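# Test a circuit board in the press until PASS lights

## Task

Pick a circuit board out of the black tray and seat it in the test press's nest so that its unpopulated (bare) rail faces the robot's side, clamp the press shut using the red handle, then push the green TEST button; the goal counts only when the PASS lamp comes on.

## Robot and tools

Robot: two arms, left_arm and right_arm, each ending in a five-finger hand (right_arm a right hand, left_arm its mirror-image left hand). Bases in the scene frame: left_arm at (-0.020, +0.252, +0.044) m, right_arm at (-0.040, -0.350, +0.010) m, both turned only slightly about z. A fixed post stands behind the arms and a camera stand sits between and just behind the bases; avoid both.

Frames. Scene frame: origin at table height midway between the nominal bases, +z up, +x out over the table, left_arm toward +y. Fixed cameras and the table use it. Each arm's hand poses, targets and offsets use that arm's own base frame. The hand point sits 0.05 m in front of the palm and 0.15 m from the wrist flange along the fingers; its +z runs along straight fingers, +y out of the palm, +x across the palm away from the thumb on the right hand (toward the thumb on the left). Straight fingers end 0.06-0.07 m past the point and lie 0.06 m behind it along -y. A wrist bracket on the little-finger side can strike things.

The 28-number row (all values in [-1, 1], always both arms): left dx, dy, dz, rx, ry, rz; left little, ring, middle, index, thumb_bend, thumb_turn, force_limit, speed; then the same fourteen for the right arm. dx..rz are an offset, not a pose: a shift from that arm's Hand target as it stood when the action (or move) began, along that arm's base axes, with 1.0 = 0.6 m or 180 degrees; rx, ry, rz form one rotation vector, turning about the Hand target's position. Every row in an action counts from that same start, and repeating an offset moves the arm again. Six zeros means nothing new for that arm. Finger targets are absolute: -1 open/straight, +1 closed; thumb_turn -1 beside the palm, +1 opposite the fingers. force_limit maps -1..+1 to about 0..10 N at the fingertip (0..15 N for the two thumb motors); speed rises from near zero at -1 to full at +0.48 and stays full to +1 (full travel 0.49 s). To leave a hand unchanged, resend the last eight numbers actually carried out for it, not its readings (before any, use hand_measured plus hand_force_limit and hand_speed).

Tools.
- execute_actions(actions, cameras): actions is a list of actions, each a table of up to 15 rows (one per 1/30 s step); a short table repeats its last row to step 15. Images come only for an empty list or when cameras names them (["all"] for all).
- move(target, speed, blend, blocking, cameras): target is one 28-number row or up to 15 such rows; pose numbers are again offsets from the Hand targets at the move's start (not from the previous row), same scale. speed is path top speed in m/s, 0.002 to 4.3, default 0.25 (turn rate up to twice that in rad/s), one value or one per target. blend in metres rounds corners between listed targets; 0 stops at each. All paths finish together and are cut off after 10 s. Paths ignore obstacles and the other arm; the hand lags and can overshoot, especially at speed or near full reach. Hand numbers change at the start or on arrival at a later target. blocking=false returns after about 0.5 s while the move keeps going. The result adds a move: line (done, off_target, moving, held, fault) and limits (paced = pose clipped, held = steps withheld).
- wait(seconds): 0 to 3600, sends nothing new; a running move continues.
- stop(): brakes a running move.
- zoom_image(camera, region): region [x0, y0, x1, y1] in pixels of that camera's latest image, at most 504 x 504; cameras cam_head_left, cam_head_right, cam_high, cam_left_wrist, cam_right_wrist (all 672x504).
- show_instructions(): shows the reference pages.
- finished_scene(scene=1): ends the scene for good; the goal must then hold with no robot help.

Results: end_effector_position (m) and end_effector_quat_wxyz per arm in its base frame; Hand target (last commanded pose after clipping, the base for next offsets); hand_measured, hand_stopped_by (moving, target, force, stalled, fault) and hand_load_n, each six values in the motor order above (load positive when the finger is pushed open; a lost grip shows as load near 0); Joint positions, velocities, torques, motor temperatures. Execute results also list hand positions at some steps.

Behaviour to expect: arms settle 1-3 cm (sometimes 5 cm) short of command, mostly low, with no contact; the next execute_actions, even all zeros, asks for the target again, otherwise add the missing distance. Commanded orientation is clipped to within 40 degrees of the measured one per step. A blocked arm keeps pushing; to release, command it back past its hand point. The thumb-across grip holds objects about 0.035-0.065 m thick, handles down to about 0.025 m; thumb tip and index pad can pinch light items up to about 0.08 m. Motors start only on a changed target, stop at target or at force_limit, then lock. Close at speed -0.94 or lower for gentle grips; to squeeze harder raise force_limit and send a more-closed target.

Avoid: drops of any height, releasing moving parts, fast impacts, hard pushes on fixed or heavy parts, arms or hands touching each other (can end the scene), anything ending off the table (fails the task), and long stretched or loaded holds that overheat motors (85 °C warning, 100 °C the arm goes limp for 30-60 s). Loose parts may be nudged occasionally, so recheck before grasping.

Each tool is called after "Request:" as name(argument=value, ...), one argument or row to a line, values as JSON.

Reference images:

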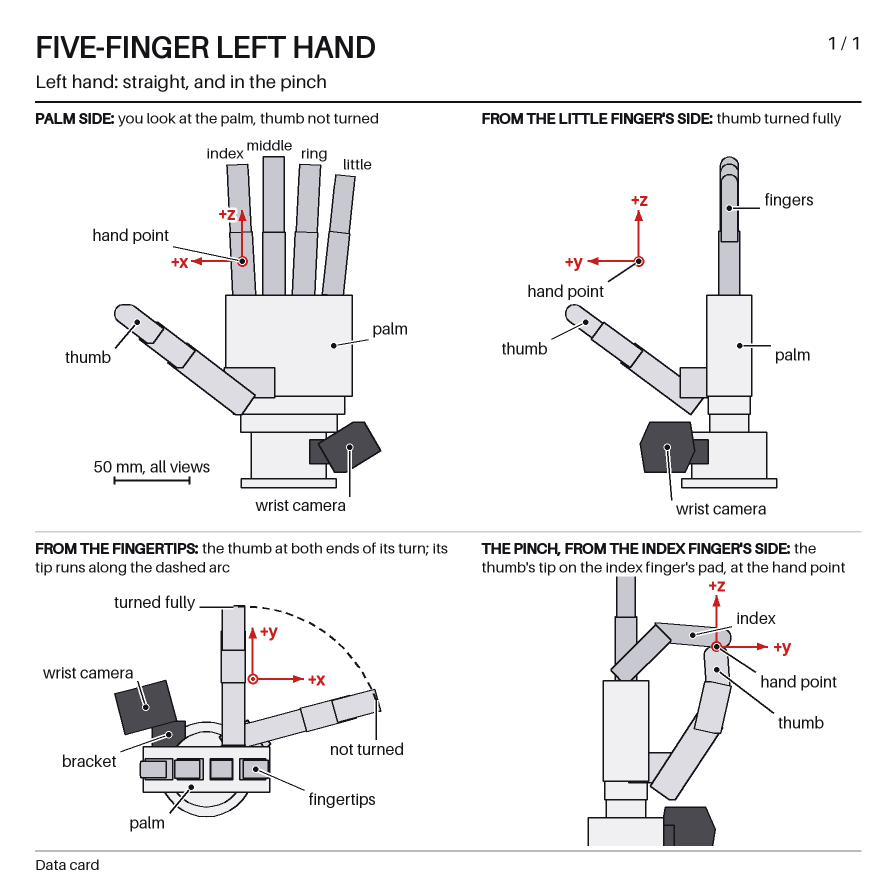

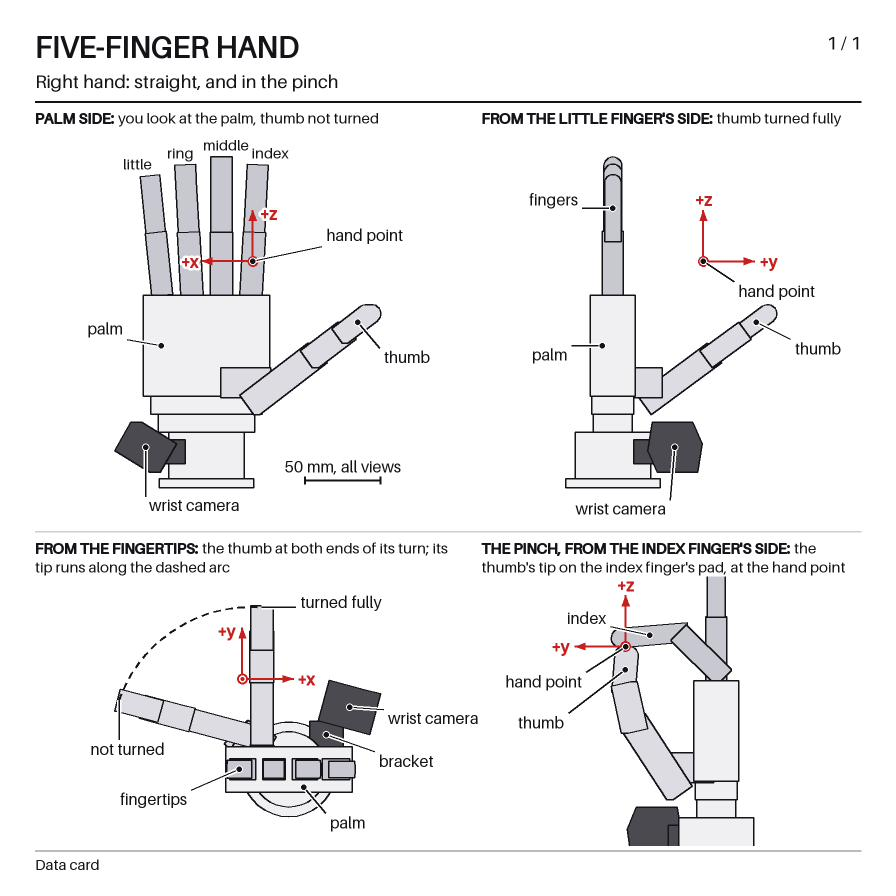

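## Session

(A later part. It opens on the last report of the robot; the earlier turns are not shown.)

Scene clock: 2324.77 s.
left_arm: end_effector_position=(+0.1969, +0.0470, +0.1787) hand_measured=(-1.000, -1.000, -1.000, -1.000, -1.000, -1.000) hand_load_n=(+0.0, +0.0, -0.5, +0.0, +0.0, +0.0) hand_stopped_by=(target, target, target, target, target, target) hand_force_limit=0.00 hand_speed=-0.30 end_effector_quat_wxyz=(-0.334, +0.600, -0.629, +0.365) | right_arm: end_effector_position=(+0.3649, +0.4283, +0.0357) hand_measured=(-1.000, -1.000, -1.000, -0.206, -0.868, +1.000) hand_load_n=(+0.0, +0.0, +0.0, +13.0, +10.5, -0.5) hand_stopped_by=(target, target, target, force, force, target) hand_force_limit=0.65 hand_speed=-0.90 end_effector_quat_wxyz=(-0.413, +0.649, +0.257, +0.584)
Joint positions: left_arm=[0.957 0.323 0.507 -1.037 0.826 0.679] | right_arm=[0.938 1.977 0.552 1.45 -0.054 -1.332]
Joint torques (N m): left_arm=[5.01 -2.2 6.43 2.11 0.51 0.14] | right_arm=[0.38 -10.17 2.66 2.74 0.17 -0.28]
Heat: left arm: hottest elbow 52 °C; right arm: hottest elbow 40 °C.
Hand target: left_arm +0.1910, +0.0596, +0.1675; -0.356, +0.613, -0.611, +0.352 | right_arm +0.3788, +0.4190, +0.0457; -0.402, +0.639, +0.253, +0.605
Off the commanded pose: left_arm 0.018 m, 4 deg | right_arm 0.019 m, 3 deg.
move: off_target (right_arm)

Request:
execute_actions(
  actions=[],
  cameras=["cam_right_wrist", "cam_head_left", "cam_high"],
)

Request:
zoom_image(
  camera="cam_right_wrist",
  region=[500, 200, 672, 460],
)

Request:
zoom_image(
  camera="cam_right_wrist",
  region=[280, 80, 480, 240],
)

Request:
zoom_image(
  camera="cam_high",
  region=[300, 185, 345, 240],
)

Scene clock: 2341.33 s.
left_arm: end_effector_position=(+0.1969, +0.0470, +0.1787) hand_measured=(-1.000, -1.000, -1.000, -1.000, -1.000, -1.000) hand_load_n=(+0.0, +0.0, +0.0, +0.0, +0.0, +0.0) hand_stopped_by=(target, target, target, target, target, target) hand_force_limit=0.00 hand_speed=-0.30 end_effector_quat_wxyz=(-0.334, +0.600, -0.629, +0.365) | right_arm: end_effector_position=(+0.3649, +0.4283, +0.0357) hand_measured=(-1.000, -1.000, -1.000, -0.206, -0.868, +1.000) hand_load_n=(+0.0, +0.0, +0.0, +13.0, +10.5, -0.5) hand_stopped_by=(target, target, target, force, force, target) hand_force_limit=0.65 hand_speed=-0.90 end_effector_quat_wxyz=(-0.413, +0.649, +0.257, +0.584)
Joint positions: left_arm=[0.957 0.323 0.507 -1.037 0.826 0.679] | right_arm=[0.938 1.977 0.552 1.45 -0.054 -1.332]
Joint velocities: within noise
Joint torques (N m): left_arm=[5.01 -2.14 6.45 2.11 0.51 0.14] | right_arm=[0.38 -9.7 2.7 2.77 0.13 -0.28]
Motor temperatures (°C): left_arm=[30 29 51 31 33 30] | right_arm=[28 36 39 34 31 28]
Heat: left arm: hottest elbow 51 °C; right arm: hottest elbow 39 °C.
Hand target: left_arm +0.1910, +0.0596, +0.1675; -0.356, +0.613, -0.611, +0.352 | right_arm +0.3788, +0.4190, +0.0457; -0.402, +0.639, +0.253, +0.605
Off the commanded pose: left_arm 0.018 m, 4 deg | right_arm 0.019 m, 3 deg.
camera_calibration:
cam_right_wrist: T_world_to_cam=[[0.84601, -0.53266, 0.02322, -0.07771], [-0.24703, -0.4302, -0.86827, 0.30355], [0.47248, 0.72884, -0.49554, -0.35118]] pos_world=[0.30665, 0.34515, 0.09134]
Images, in order (width x height): cam_head_left 672x504, cam_high 672x504, cam_right_wrist 672x504.

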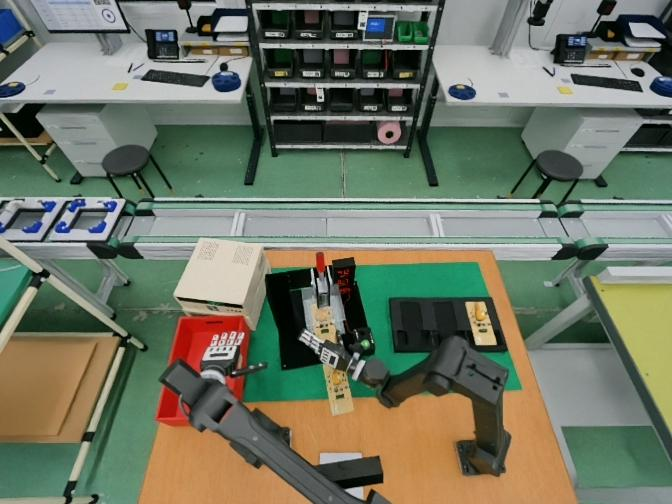

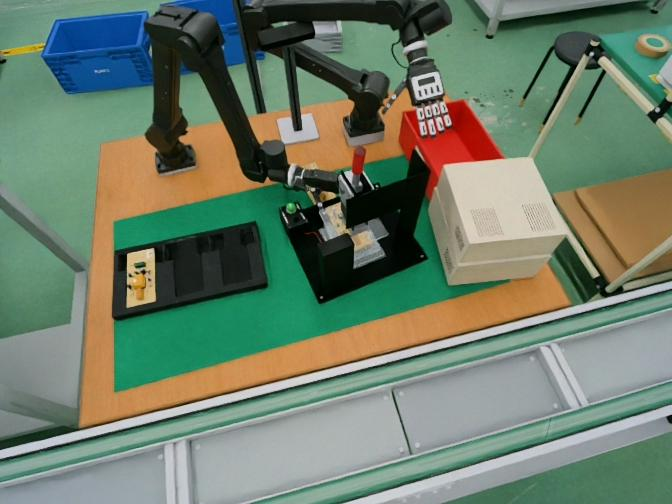

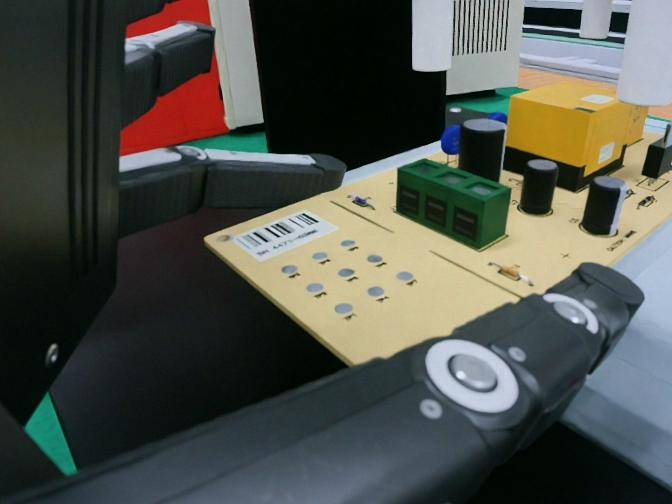

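Scaled by 1.938.

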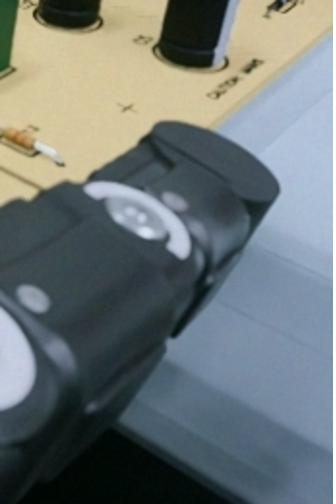

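Scaled by 2.520.

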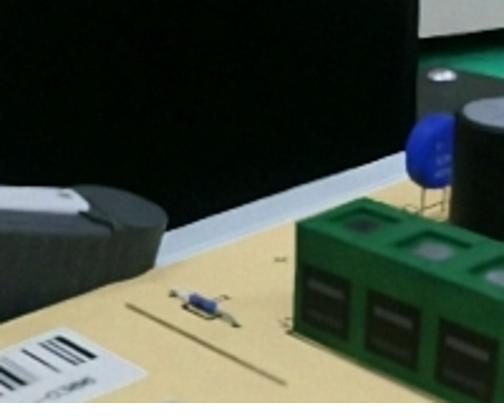

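Scaled by 9.164.

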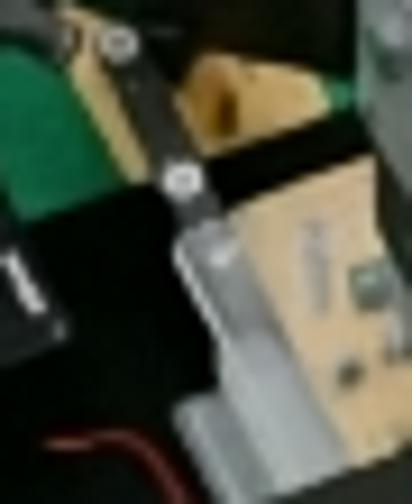

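Request:
move(
  target=[0,0,0,0,0,0,-1,-1,-1,-1,-1,-1,0,-0.3,0.000,-0.0070,0,0,0,0,-1,-1,-1,0.0,-0.7,1,0.65,-0.9],
  speed=0.02,
  cameras=[],
)

Scene clock: 2361.07 s.
left_arm: end_effector_position=(+0.1969, +0.0470, +0.1787) hand_measured=(-1.000, -1.000, -1.000, -1.000, -1.000, -1.000) hand_load_n=(+0.0, +0.0, +0.0, +0.0, +0.0, +0.0) hand_stopped_by=(target, target, target, target, target, target) hand_force_limit=0.00 hand_speed=-0.30 end_effector_quat_wxyz=(-0.334, +0.600, -0.629, +0.365) | right_arm: end_effector_position=(+0.3649, +0.4247, +0.0355) hand_measured=(-1.000, -1.000, -1.000, -0.206, -0.868, +1.000) hand_load_n=(+0.0, +0.0, +0.0, +13.0, +10.5, -0.5) hand_stopped_by=(target, target, target, force, force, target) hand_force_limit=0.65 hand_speed=-0.90 end_effector_quat_wxyz=(-0.413, +0.649, +0.257, +0.585)
Joint positions: left_arm=[0.957 0.323 0.507 -1.037 0.826 0.679] | right_arm=[0.932 1.977 0.544 1.458 -0.061 -1.332]
Joint torques (N m): left_arm=[5.01 -2.14 6.42 2.11 0.51 0.14] | right_arm=[0.38 -10.4 2.62 2.73 0.12 -0.31]
Heat: left arm: hottest elbow 51 °C; right arm: hottest elbow 39 °C.
Hand target: left_arm +0.1910, +0.0596, +0.1675; -0.356, +0.613, -0.611, +0.352 | right_arm +0.3788, +0.4148, +0.0457; -0.402, +0.638, +0.253, +0.606
Off the commanded pose: left_arm 0.018 m, 4 deg | right_arm 0.020 m, 3 deg.
move: off_target (right_arm)

Request:
execute_actions(
  actions=[],
)

Request:
zoom_image(
  camera="cam_head_left",
  region=[298, 300, 353, 346],
)

Request:
zoom_image(
  camera="cam_head_right",
  region=[298, 300, 353, 346],
)

Request:
zoom_image(
  camera="cam_high",
  region=[350, 228, 380, 262],
)

Request:
zoom_image(
  camera="cam_left_wrist",
  region=[340, 220, 460, 340],
)

Scene clock: 2365.73 s.
left_arm: end_effector_position=(+0.1969, +0.0470, +0.1787) hand_measured=(-1.000, -1.000, -1.000, -1.000, -1.000, -1.000) hand_load_n=(+0.0, +0.0, +0.0, +0.0, +0.0, +0.0) hand_stopped_by=(target, target, target, target, target, target) hand_force_limit=0.00 hand_speed=-0.30 end_effector_quat_wxyz=(-0.334, +0.600, -0.629, +0.365) | right_arm: end_effector_position=(+0.3649, +0.4247, +0.0355) hand_measured=(-1.000, -1.000, -1.000, -0.206, -0.868, +1.000) hand_load_n=(+0.0, +0.0, +0.0, +13.0, +10.5, -0.5) hand_stopped_by=(target, target, target, force, force, target) hand_force_limit=0.65 hand_speed=-0.90 end_effector_quat_wxyz=(-0.413, +0.649, +0.257, +0.585)
Joint positions: left_arm=[0.957 0.323 0.507 -1.037 0.826 0.679] | right_arm=[0.932 1.977 0.544 1.458 -0.061 -1.332]
Joint velocities: within noise
Joint torques (N m): left_arm=[4.95 -2.08 6.46 2.11 0.51 0.13] | right_arm=[0.32 -10.23 2.65 2.66 0.13 -0.3]
Motor temperatures (°C): left_arm=[30 29 51 31 33 30] | right_arm=[28 36 39 34 31 28]
Heat: left arm: hottest elbow 51 °C; right arm: hottest elbow 39 °C.
Hand target: left_arm +0.1910, +0.0596, +0.1675; -0.356, +0.613, -0.611, +0.352 | right_arm +0.3788, +0.4148, +0.0457; -0.402, +0.638, +0.253, +0.606
Off the commanded pose: left_arm 0.018 m, 4 deg | right_arm 0.020 m, 3 deg.
camera_calibration:
cam_left_wrist: T_world_to_cam=[[0.45865, -0.26765, 0.84735, -0.2318], [-0.60384, -0.79346, 0.07621, 0.14457], [0.65194, -0.54662, -0.52553, 0.10209]] pos_world=[0.12706, 0.10847, 0.23905]
cam_right_wrist: T_world_to_cam=[[0.84615, -0.53243, 0.02346, -0.07984], [-0.24637, -0.42979, -0.86867, 0.30145], [0.47259, 0.72924, -0.49484, -0.34899]] pos_world=[0.30675, 0.34155, 0.09104]

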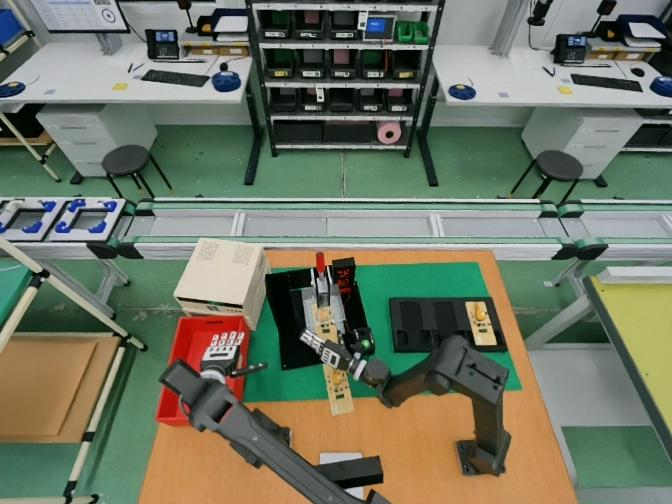

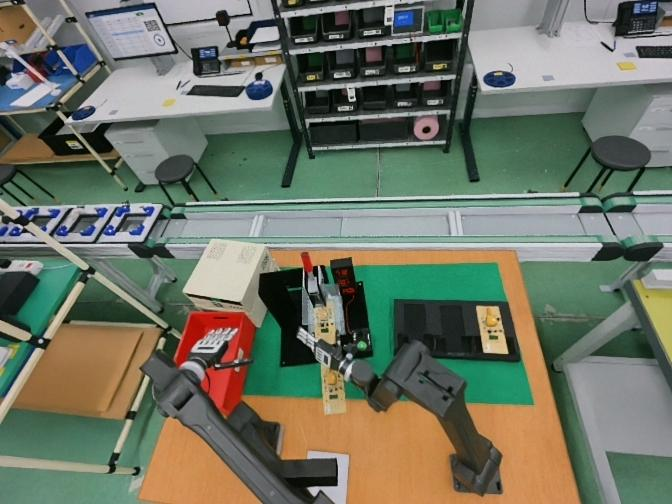

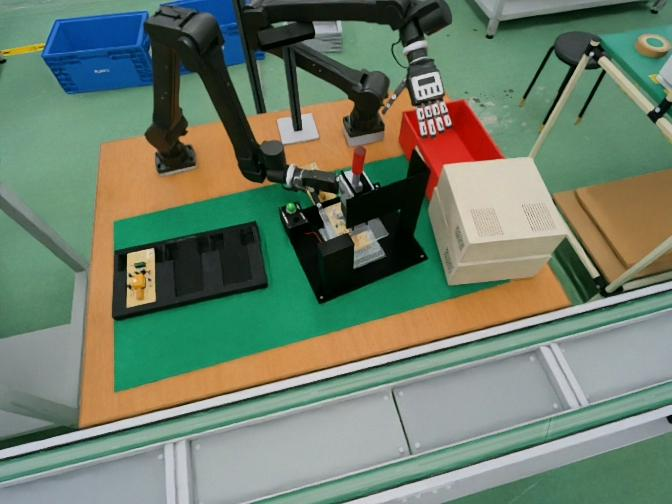

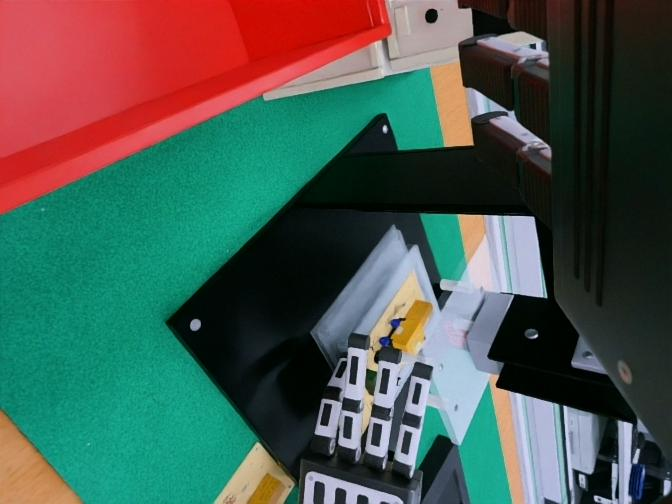

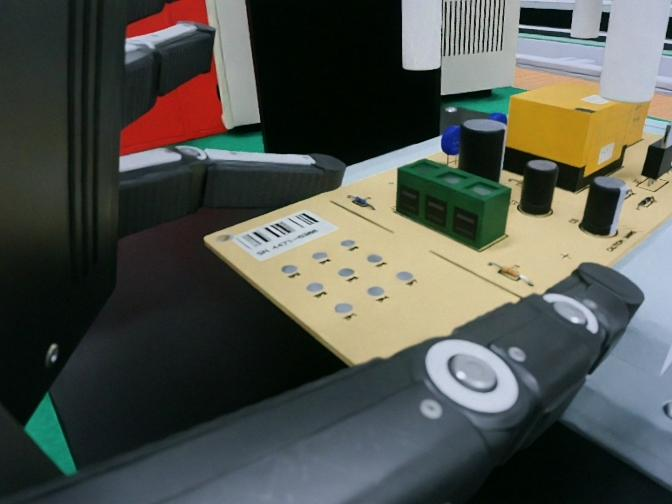

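Scaled by 9.164.

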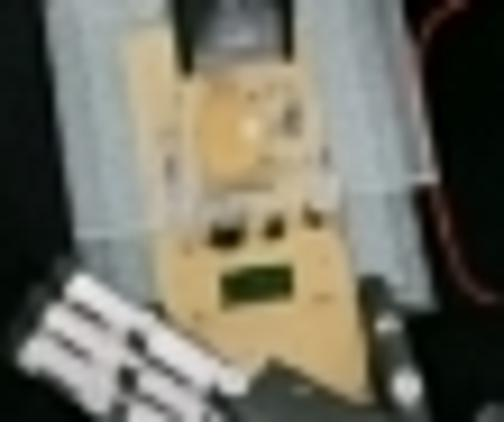

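Scaled by 9.164.

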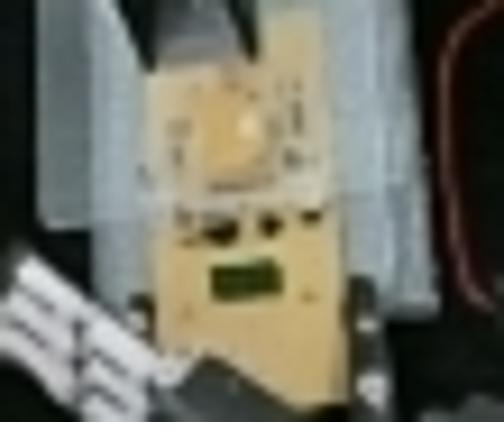

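Scaled by 14.824.

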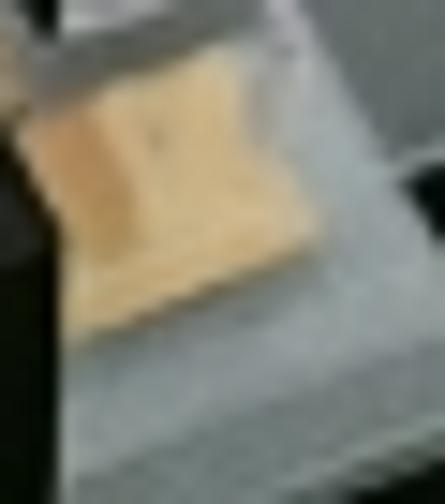

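Scaled by 4.200.

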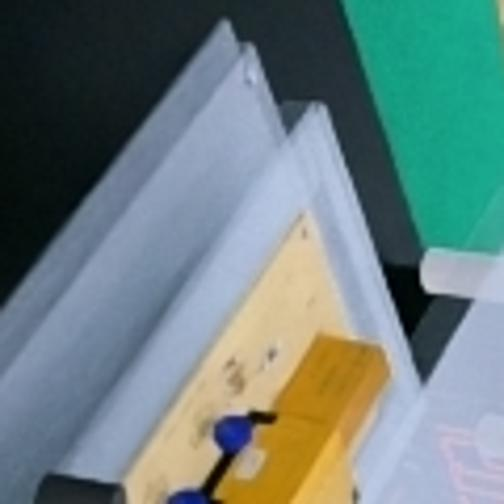

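Request:
move(
  target=[0,0,0,0,0,0,-1,-1,-1,-1,-1,-1,0,-0.3,0.003,0.0,-0.0085,0,0,0,-1,-1,-1,0.0,-0.7,1,0.65,-0.9],
  speed=0.02,
  cameras=["all"],
)

Request:
zoom_image(
  camera="cam_high",
  region=[350, 228, 380, 262],
)

Request:
zoom_image(
  camera="cam_left_wrist",
  region=[340, 220, 460, 340],
)

Request:
zoom_image(
  camera="cam_head_left",
  region=[298, 300, 353, 346],
)

Scene clock: 2373.50 s.
left_arm: end_effector_position=(+0.1969, +0.0470, +0.1787) hand_measured=(-1.000, -1.000, -1.000, -1.000, -1.000, -1.000) hand_load_n=(+0.0, +0.0, +0.0, +0.0, +0.0, +0.0) hand_stopped_by=(target, target, target, target, target, target) hand_force_limit=0.00 hand_speed=-0.30 end_effector_quat_wxyz=(-0.334, +0.600, -0.629, +0.365) | right_arm: end_effector_position=(+0.3654, +0.4239, +0.0346) hand_measured=(-1.000, -1.000, -1.000, -0.206, -0.868, +1.000) hand_load_n=(+0.0, +0.0, +0.0, +13.5, +10.5, +0.0) hand_stopped_by=(target, target, target, force, force, target) hand_force_limit=0.65 hand_speed=-0.90 end_effector_quat_wxyz=(-0.415, +0.646, +0.257, +0.586)
Joint positions: left_arm=[0.957 0.323 0.507 -1.037 0.826 0.679] | right_arm=[0.929 1.988 0.544 1.476 -0.065 -1.332]
Joint torques (N m): left_arm=[4.95 -2.14 6.46 2.11 0.51 0.14] | right_arm=[-0.21 -9.7 2.96 2.54 0.14 -0.28]
Heat: left arm: hottest elbow 51 °C; right arm: hottest elbow 39 °C.
Hand target: left_arm +0.1910, +0.0596, +0.1675; -0.356, +0.613, -0.611, +0.352 | right_arm +0.3806, +0.4148, +0.0406; -0.402, +0.639, +0.252, +0.606
Off the commanded pose: left_arm 0.018 m, 4 deg | right_arm 0.019 m, 3 deg.
move: off_target (right_arm)
cam_left_wrist: T_world_to_cam=[[0.45865, -0.26765, 0.84735, -0.2318], [-0.60384, -0.79346, 0.07621, 0.14457], [0.65194, -0.54662, -0.52553, 0.10209]] pos_world=[0.12706, 0.10847, 0.23905]
cam_right_wrist: T_world_to_cam=[[0.84687, -0.53125, 0.02414, -0.08133], [-0.2419, -0.42525, -0.87215, 0.29703], [0.4736, 0.73276, -0.48864, -0.35118]] pos_world=[0.30705, 0.34044, 0.08942]

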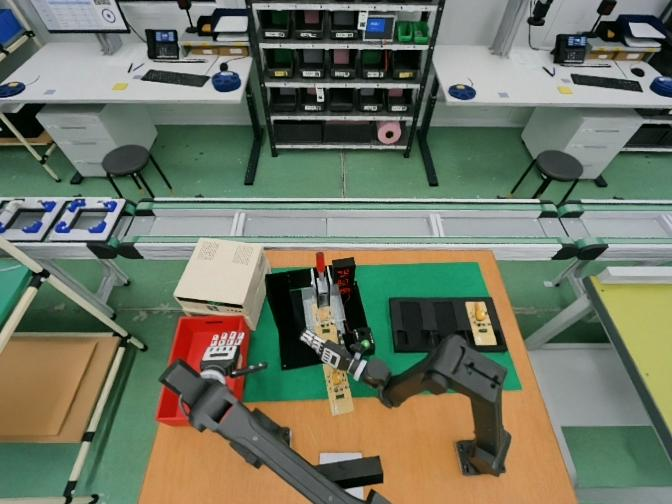

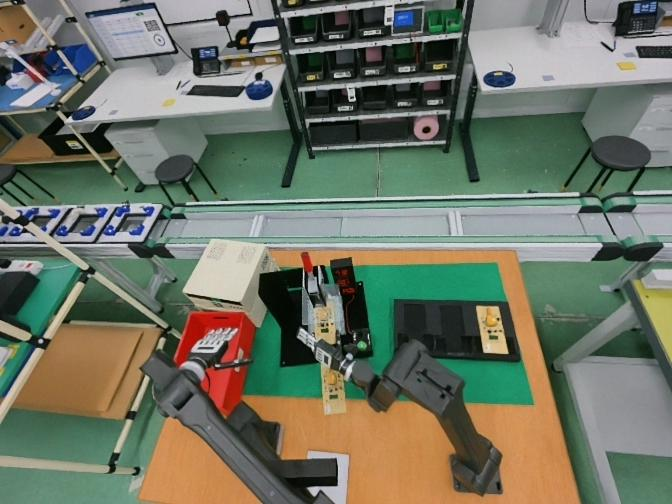

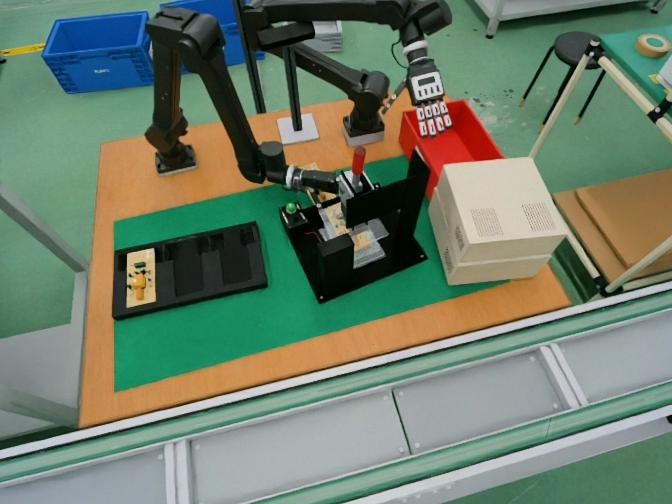

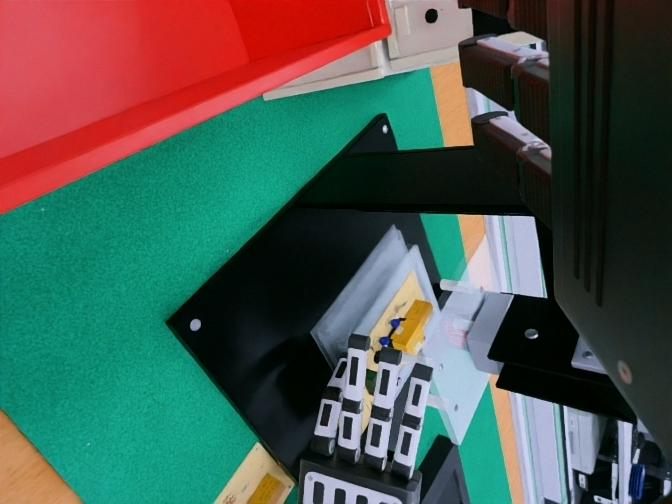

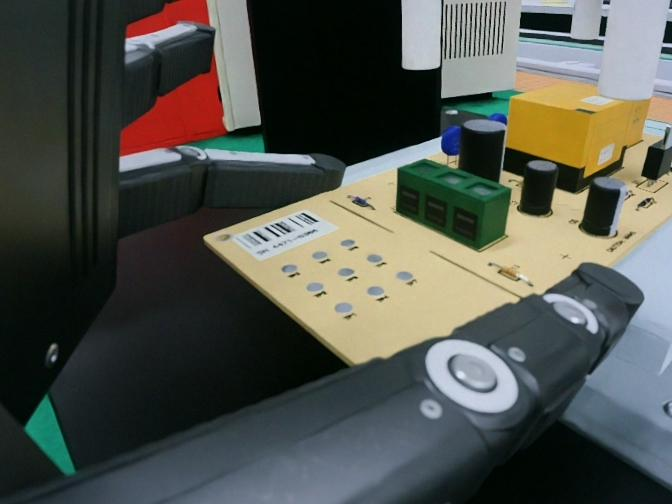

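Scaled by 14.824.

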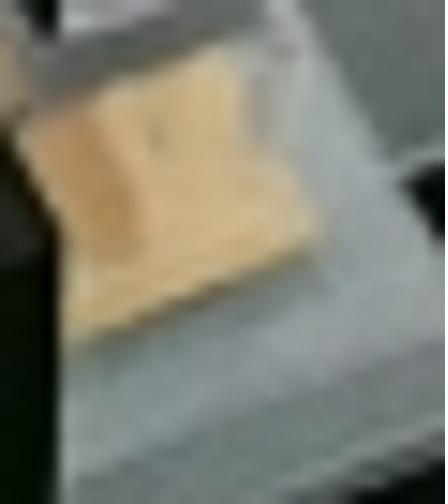

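Scaled by 4.200.

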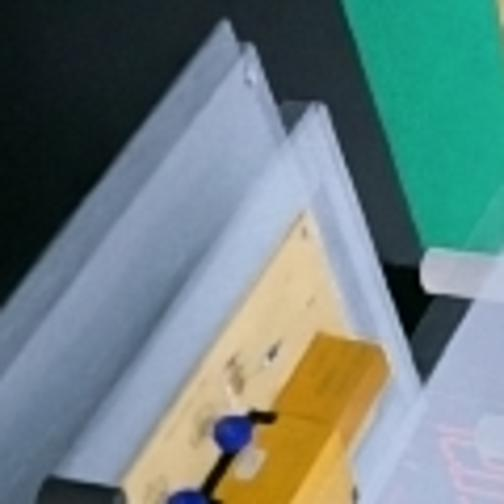

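Scaled by 9.164.

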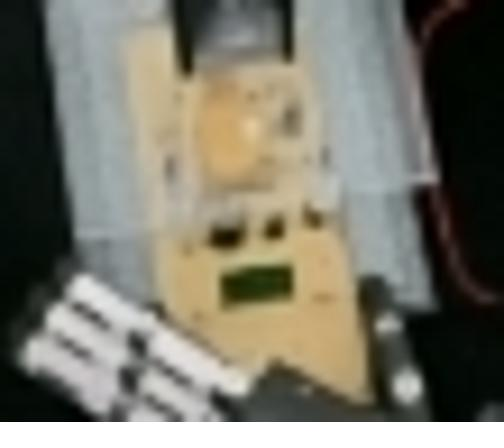

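Request:
zoom_image(
  camera="cam_right_wrist",
  region=[340, 100, 460, 190],
)

Request:
zoom_image(
  camera="cam_right_wrist",
  region=[582, 160, 672, 280],
)

Request:
zoom_image(
  camera="cam_high",
  region=[318, 215, 350, 245],
)

Scaled by 4.200.

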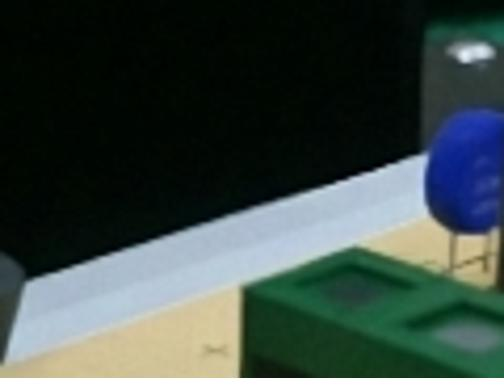

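Scaled by 4.200.

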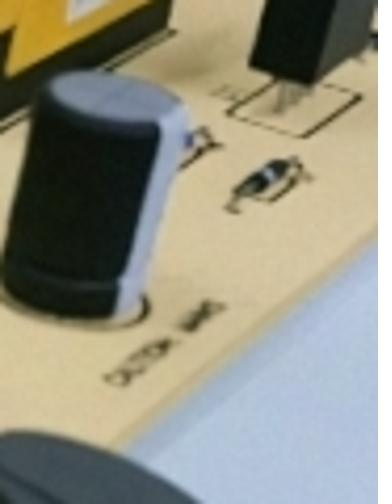

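Scaled by 15.750.

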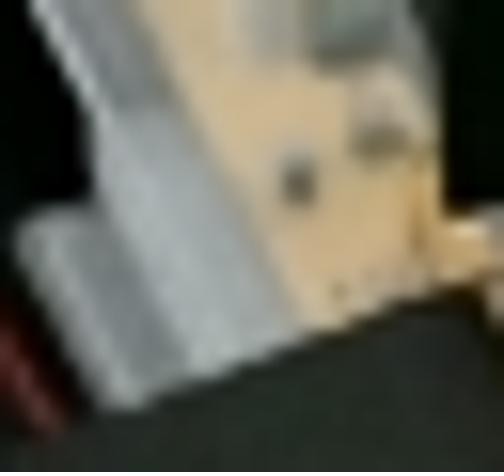

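Request:
zoom_image(
  camera="cam_left_wrist",
  region=[395, 235, 455, 305],
)

Request:
zoom_image(
  camera="cam_left_wrist",
  region=[350, 270, 420, 350],
)

Scaled by 7.200.

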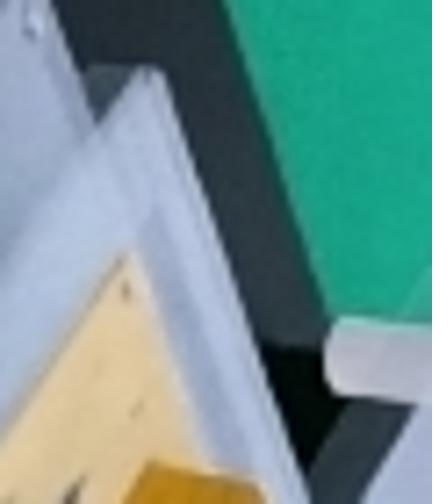

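Scaled by 6.300.

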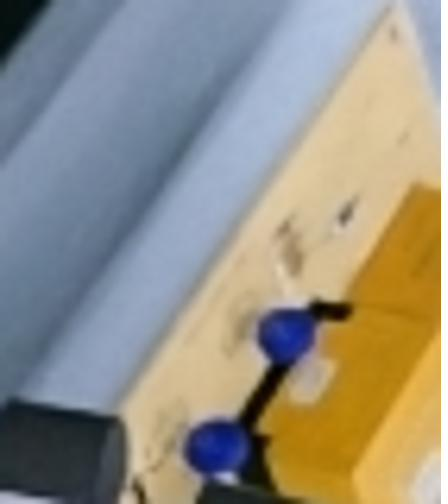

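Request:
move(
  target=[0,0,0,0,0,0,-1,-1,-1,-1,-1,-1,0,-0.3,0.0060,0.0006,0.003,0,0,0,-1,-1,-1,0.0,-0.7,1,0.65,-0.9],
  speed=0.02,
  cameras=["all"],
)

Request:
zoom_image(
  camera="cam_high",
  region=[350, 228, 380, 262],
)

Request:
zoom_image(
  camera="cam_left_wrist",
  region=[395, 235, 455, 305],
)

Request:
zoom_image(
  camera="cam_right_wrist",
  region=[582, 160, 672, 280],
)

Scene clock: 2456.53 s.
left_arm: end_effector_position=(+0.1969, +0.0470, +0.1787) hand_measured=(-1.000, -1.000, -1.000, -1.000, -1.000, -1.000) hand_load_n=(+0.0, +0.0, +0.0, +0.0, +0.0, +0.0) hand_stopped_by=(target, target, target, target, target, target) hand_force_limit=0.00 hand_speed=-0.30 end_effector_quat_wxyz=(-0.334, +0.600, -0.629, +0.365) | right_arm: end_effector_position=(+0.3655, +0.4242, +0.0346) hand_measured=(-1.000, -1.000, -1.000, -0.206, -0.868, +1.000) hand_load_n=(+0.0, +0.0, +0.0, +13.5, +10.5, -0.5) hand_stopped_by=(target, target, target, force, force, target) hand_force_limit=0.65 hand_speed=-0.90 end_effector_quat_wxyz=(-0.417, +0.646, +0.259, +0.585)
Joint positions: left_arm=[0.957 0.323 0.507 -1.037 0.826 0.679] | right_arm=[0.926 1.988 0.544 1.476 -0.075 -1.332]
Joint torques (N m): left_arm=[5.01 -2.14 6.43 2.13 0.51 0.14] | right_arm=[-0.26 -9.7 3.21 2.22 0.21 -0.31]
Heat: left arm: hottest elbow 51 °C; right arm: hottest elbow 38 °C.
Hand target: left_arm +0.1910, +0.0596, +0.1675; -0.356, +0.613, -0.611, +0.352 | right_arm +0.3842, +0.4151, +0.0424; -0.402, +0.639, +0.252, +0.606
Off the commanded pose: left_arm 0.018 m, 4 deg | right_arm 0.022 m, 3 deg.
move: off_target (right_arm)
cam_left_wrist: T_world_to_cam=[[0.45865, -0.26765, 0.84735, -0.2318], [-0.60384, -0.79346, 0.07621, 0.14457], [0.65194, -0.54662, -0.52553, 0.10209]] pos_world=[0.12706, 0.10847, 0.23905]
cam_right_wrist: T_world_to_cam=[[0.8501, -0.52606, 0.02438, -0.08469], [-0.23912, -0.42683, -0.87215, 0.29682], [0.46921, 0.73558, -0.48863, -0.35101]] pos_world=[0.30767, 0.34033, 0.08942]

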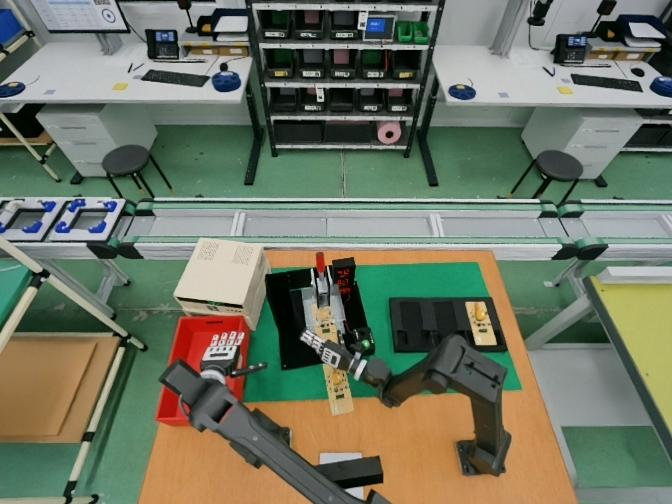

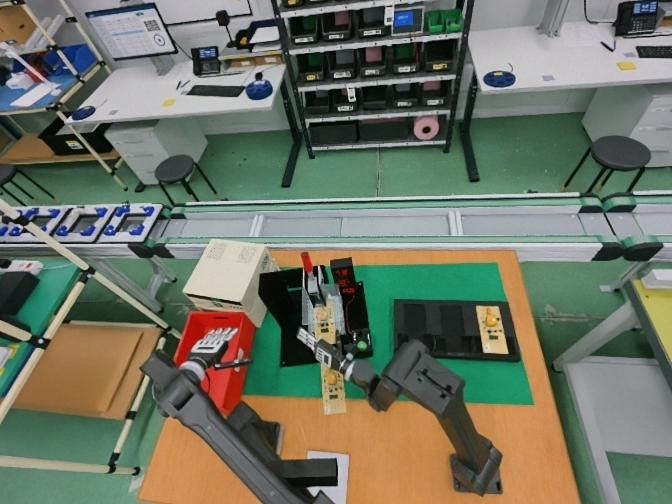

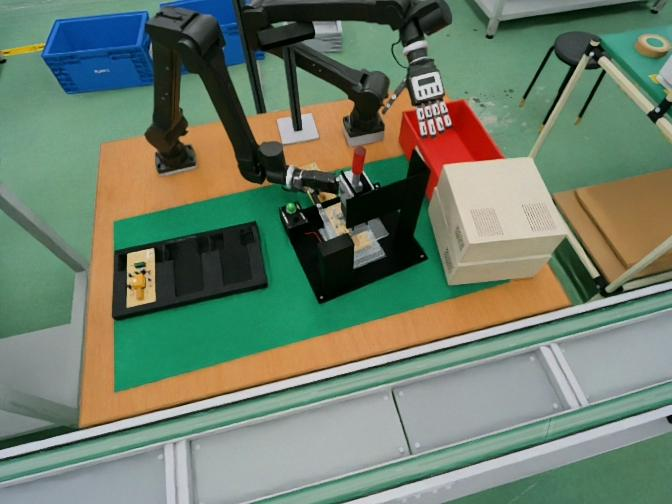

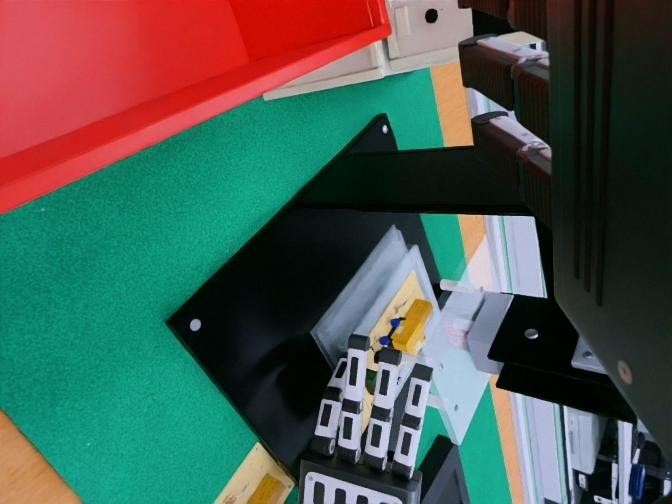

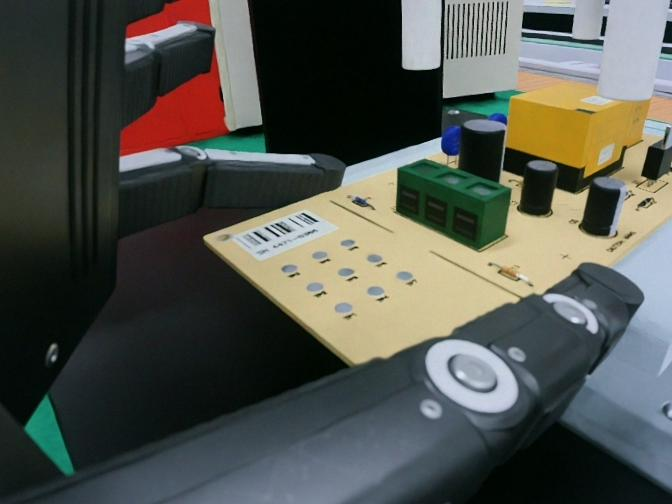

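Scaled by 14.824.

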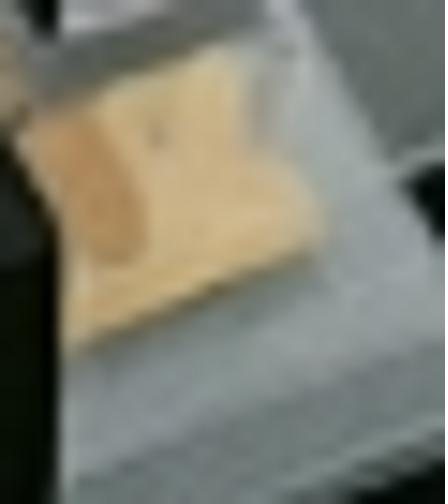

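Scaled by 7.200.

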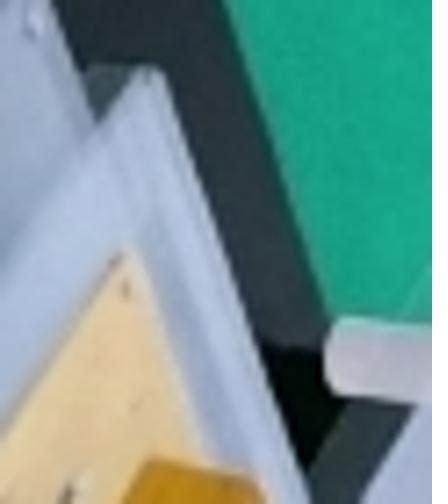

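Scaled by 4.200.

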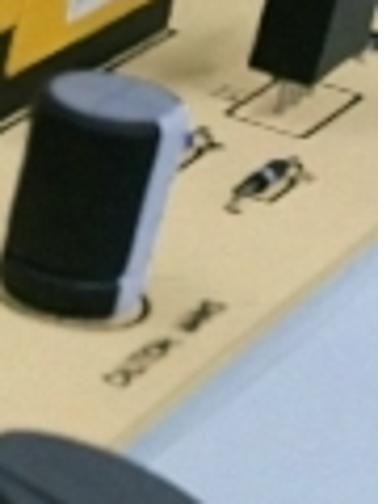

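Request:
move(
  target=[0,0,0,0,0,0,-1,-1,-1,-1,-1,-1,0,-0.3,-0.0150,0.0120,0.003,0,0,0,-1,-1,-1,0.0,-0.7,1,0.65,-0.9],
  speed=0.02,
  cameras=[],
)

Scene clock: 2464.40 s.
left_arm: end_effector_position=(+0.1969, +0.0470, +0.1787) hand_measured=(-1.000, -1.000, -1.000, -1.000, -1.000, -1.000) hand_load_n=(+0.0, +0.0, +0.0, +0.0, -0.5, +0.0) hand_stopped_by=(target, target, target, target, target, target) hand_force_limit=0.00 hand_speed=-0.30 end_effector_quat_wxyz=(-0.334, +0.600, -0.629, +0.365) | right_arm: end_effector_position=(+0.3651, +0.4239, +0.0346) hand_measured=(-1.000, -1.000, -1.000, -0.206, -0.868, +1.000) hand_load_n=(+0.0, +0.0, +0.0, +13.0, +10.5, -0.5) hand_stopped_by=(target, target, target, force, force, target) hand_force_limit=0.65 hand_speed=-0.90 end_effector_quat_wxyz=(-0.413, +0.647, +0.255, +0.588)
Joint positions: left_arm=[0.957 0.323 0.507 -1.037 0.826 0.679] | right_arm=[0.933 1.988 0.544 1.476 -0.054 -1.332]
Joint torques (N m): left_arm=[4.95 -2.14 6.46 2.11 0.52 0.13] | right_arm=[1.03 -10.58 3.45 1.76 0.55 -0.28]
Heat: left arm: hottest elbow 51 °C; right arm: hottest elbow 38 °C.
Hand target: left_arm +0.1910, +0.0596, +0.1675; -0.356, +0.613, -0.611, +0.352 | right_arm +0.3752, +0.4223, +0.0442; -0.402, +0.639, +0.252, +0.606
Off the commanded pose: left_arm 0.018 m, 4 deg | right_arm 0.014 m, 3 deg.
move: off_target (right_arm)


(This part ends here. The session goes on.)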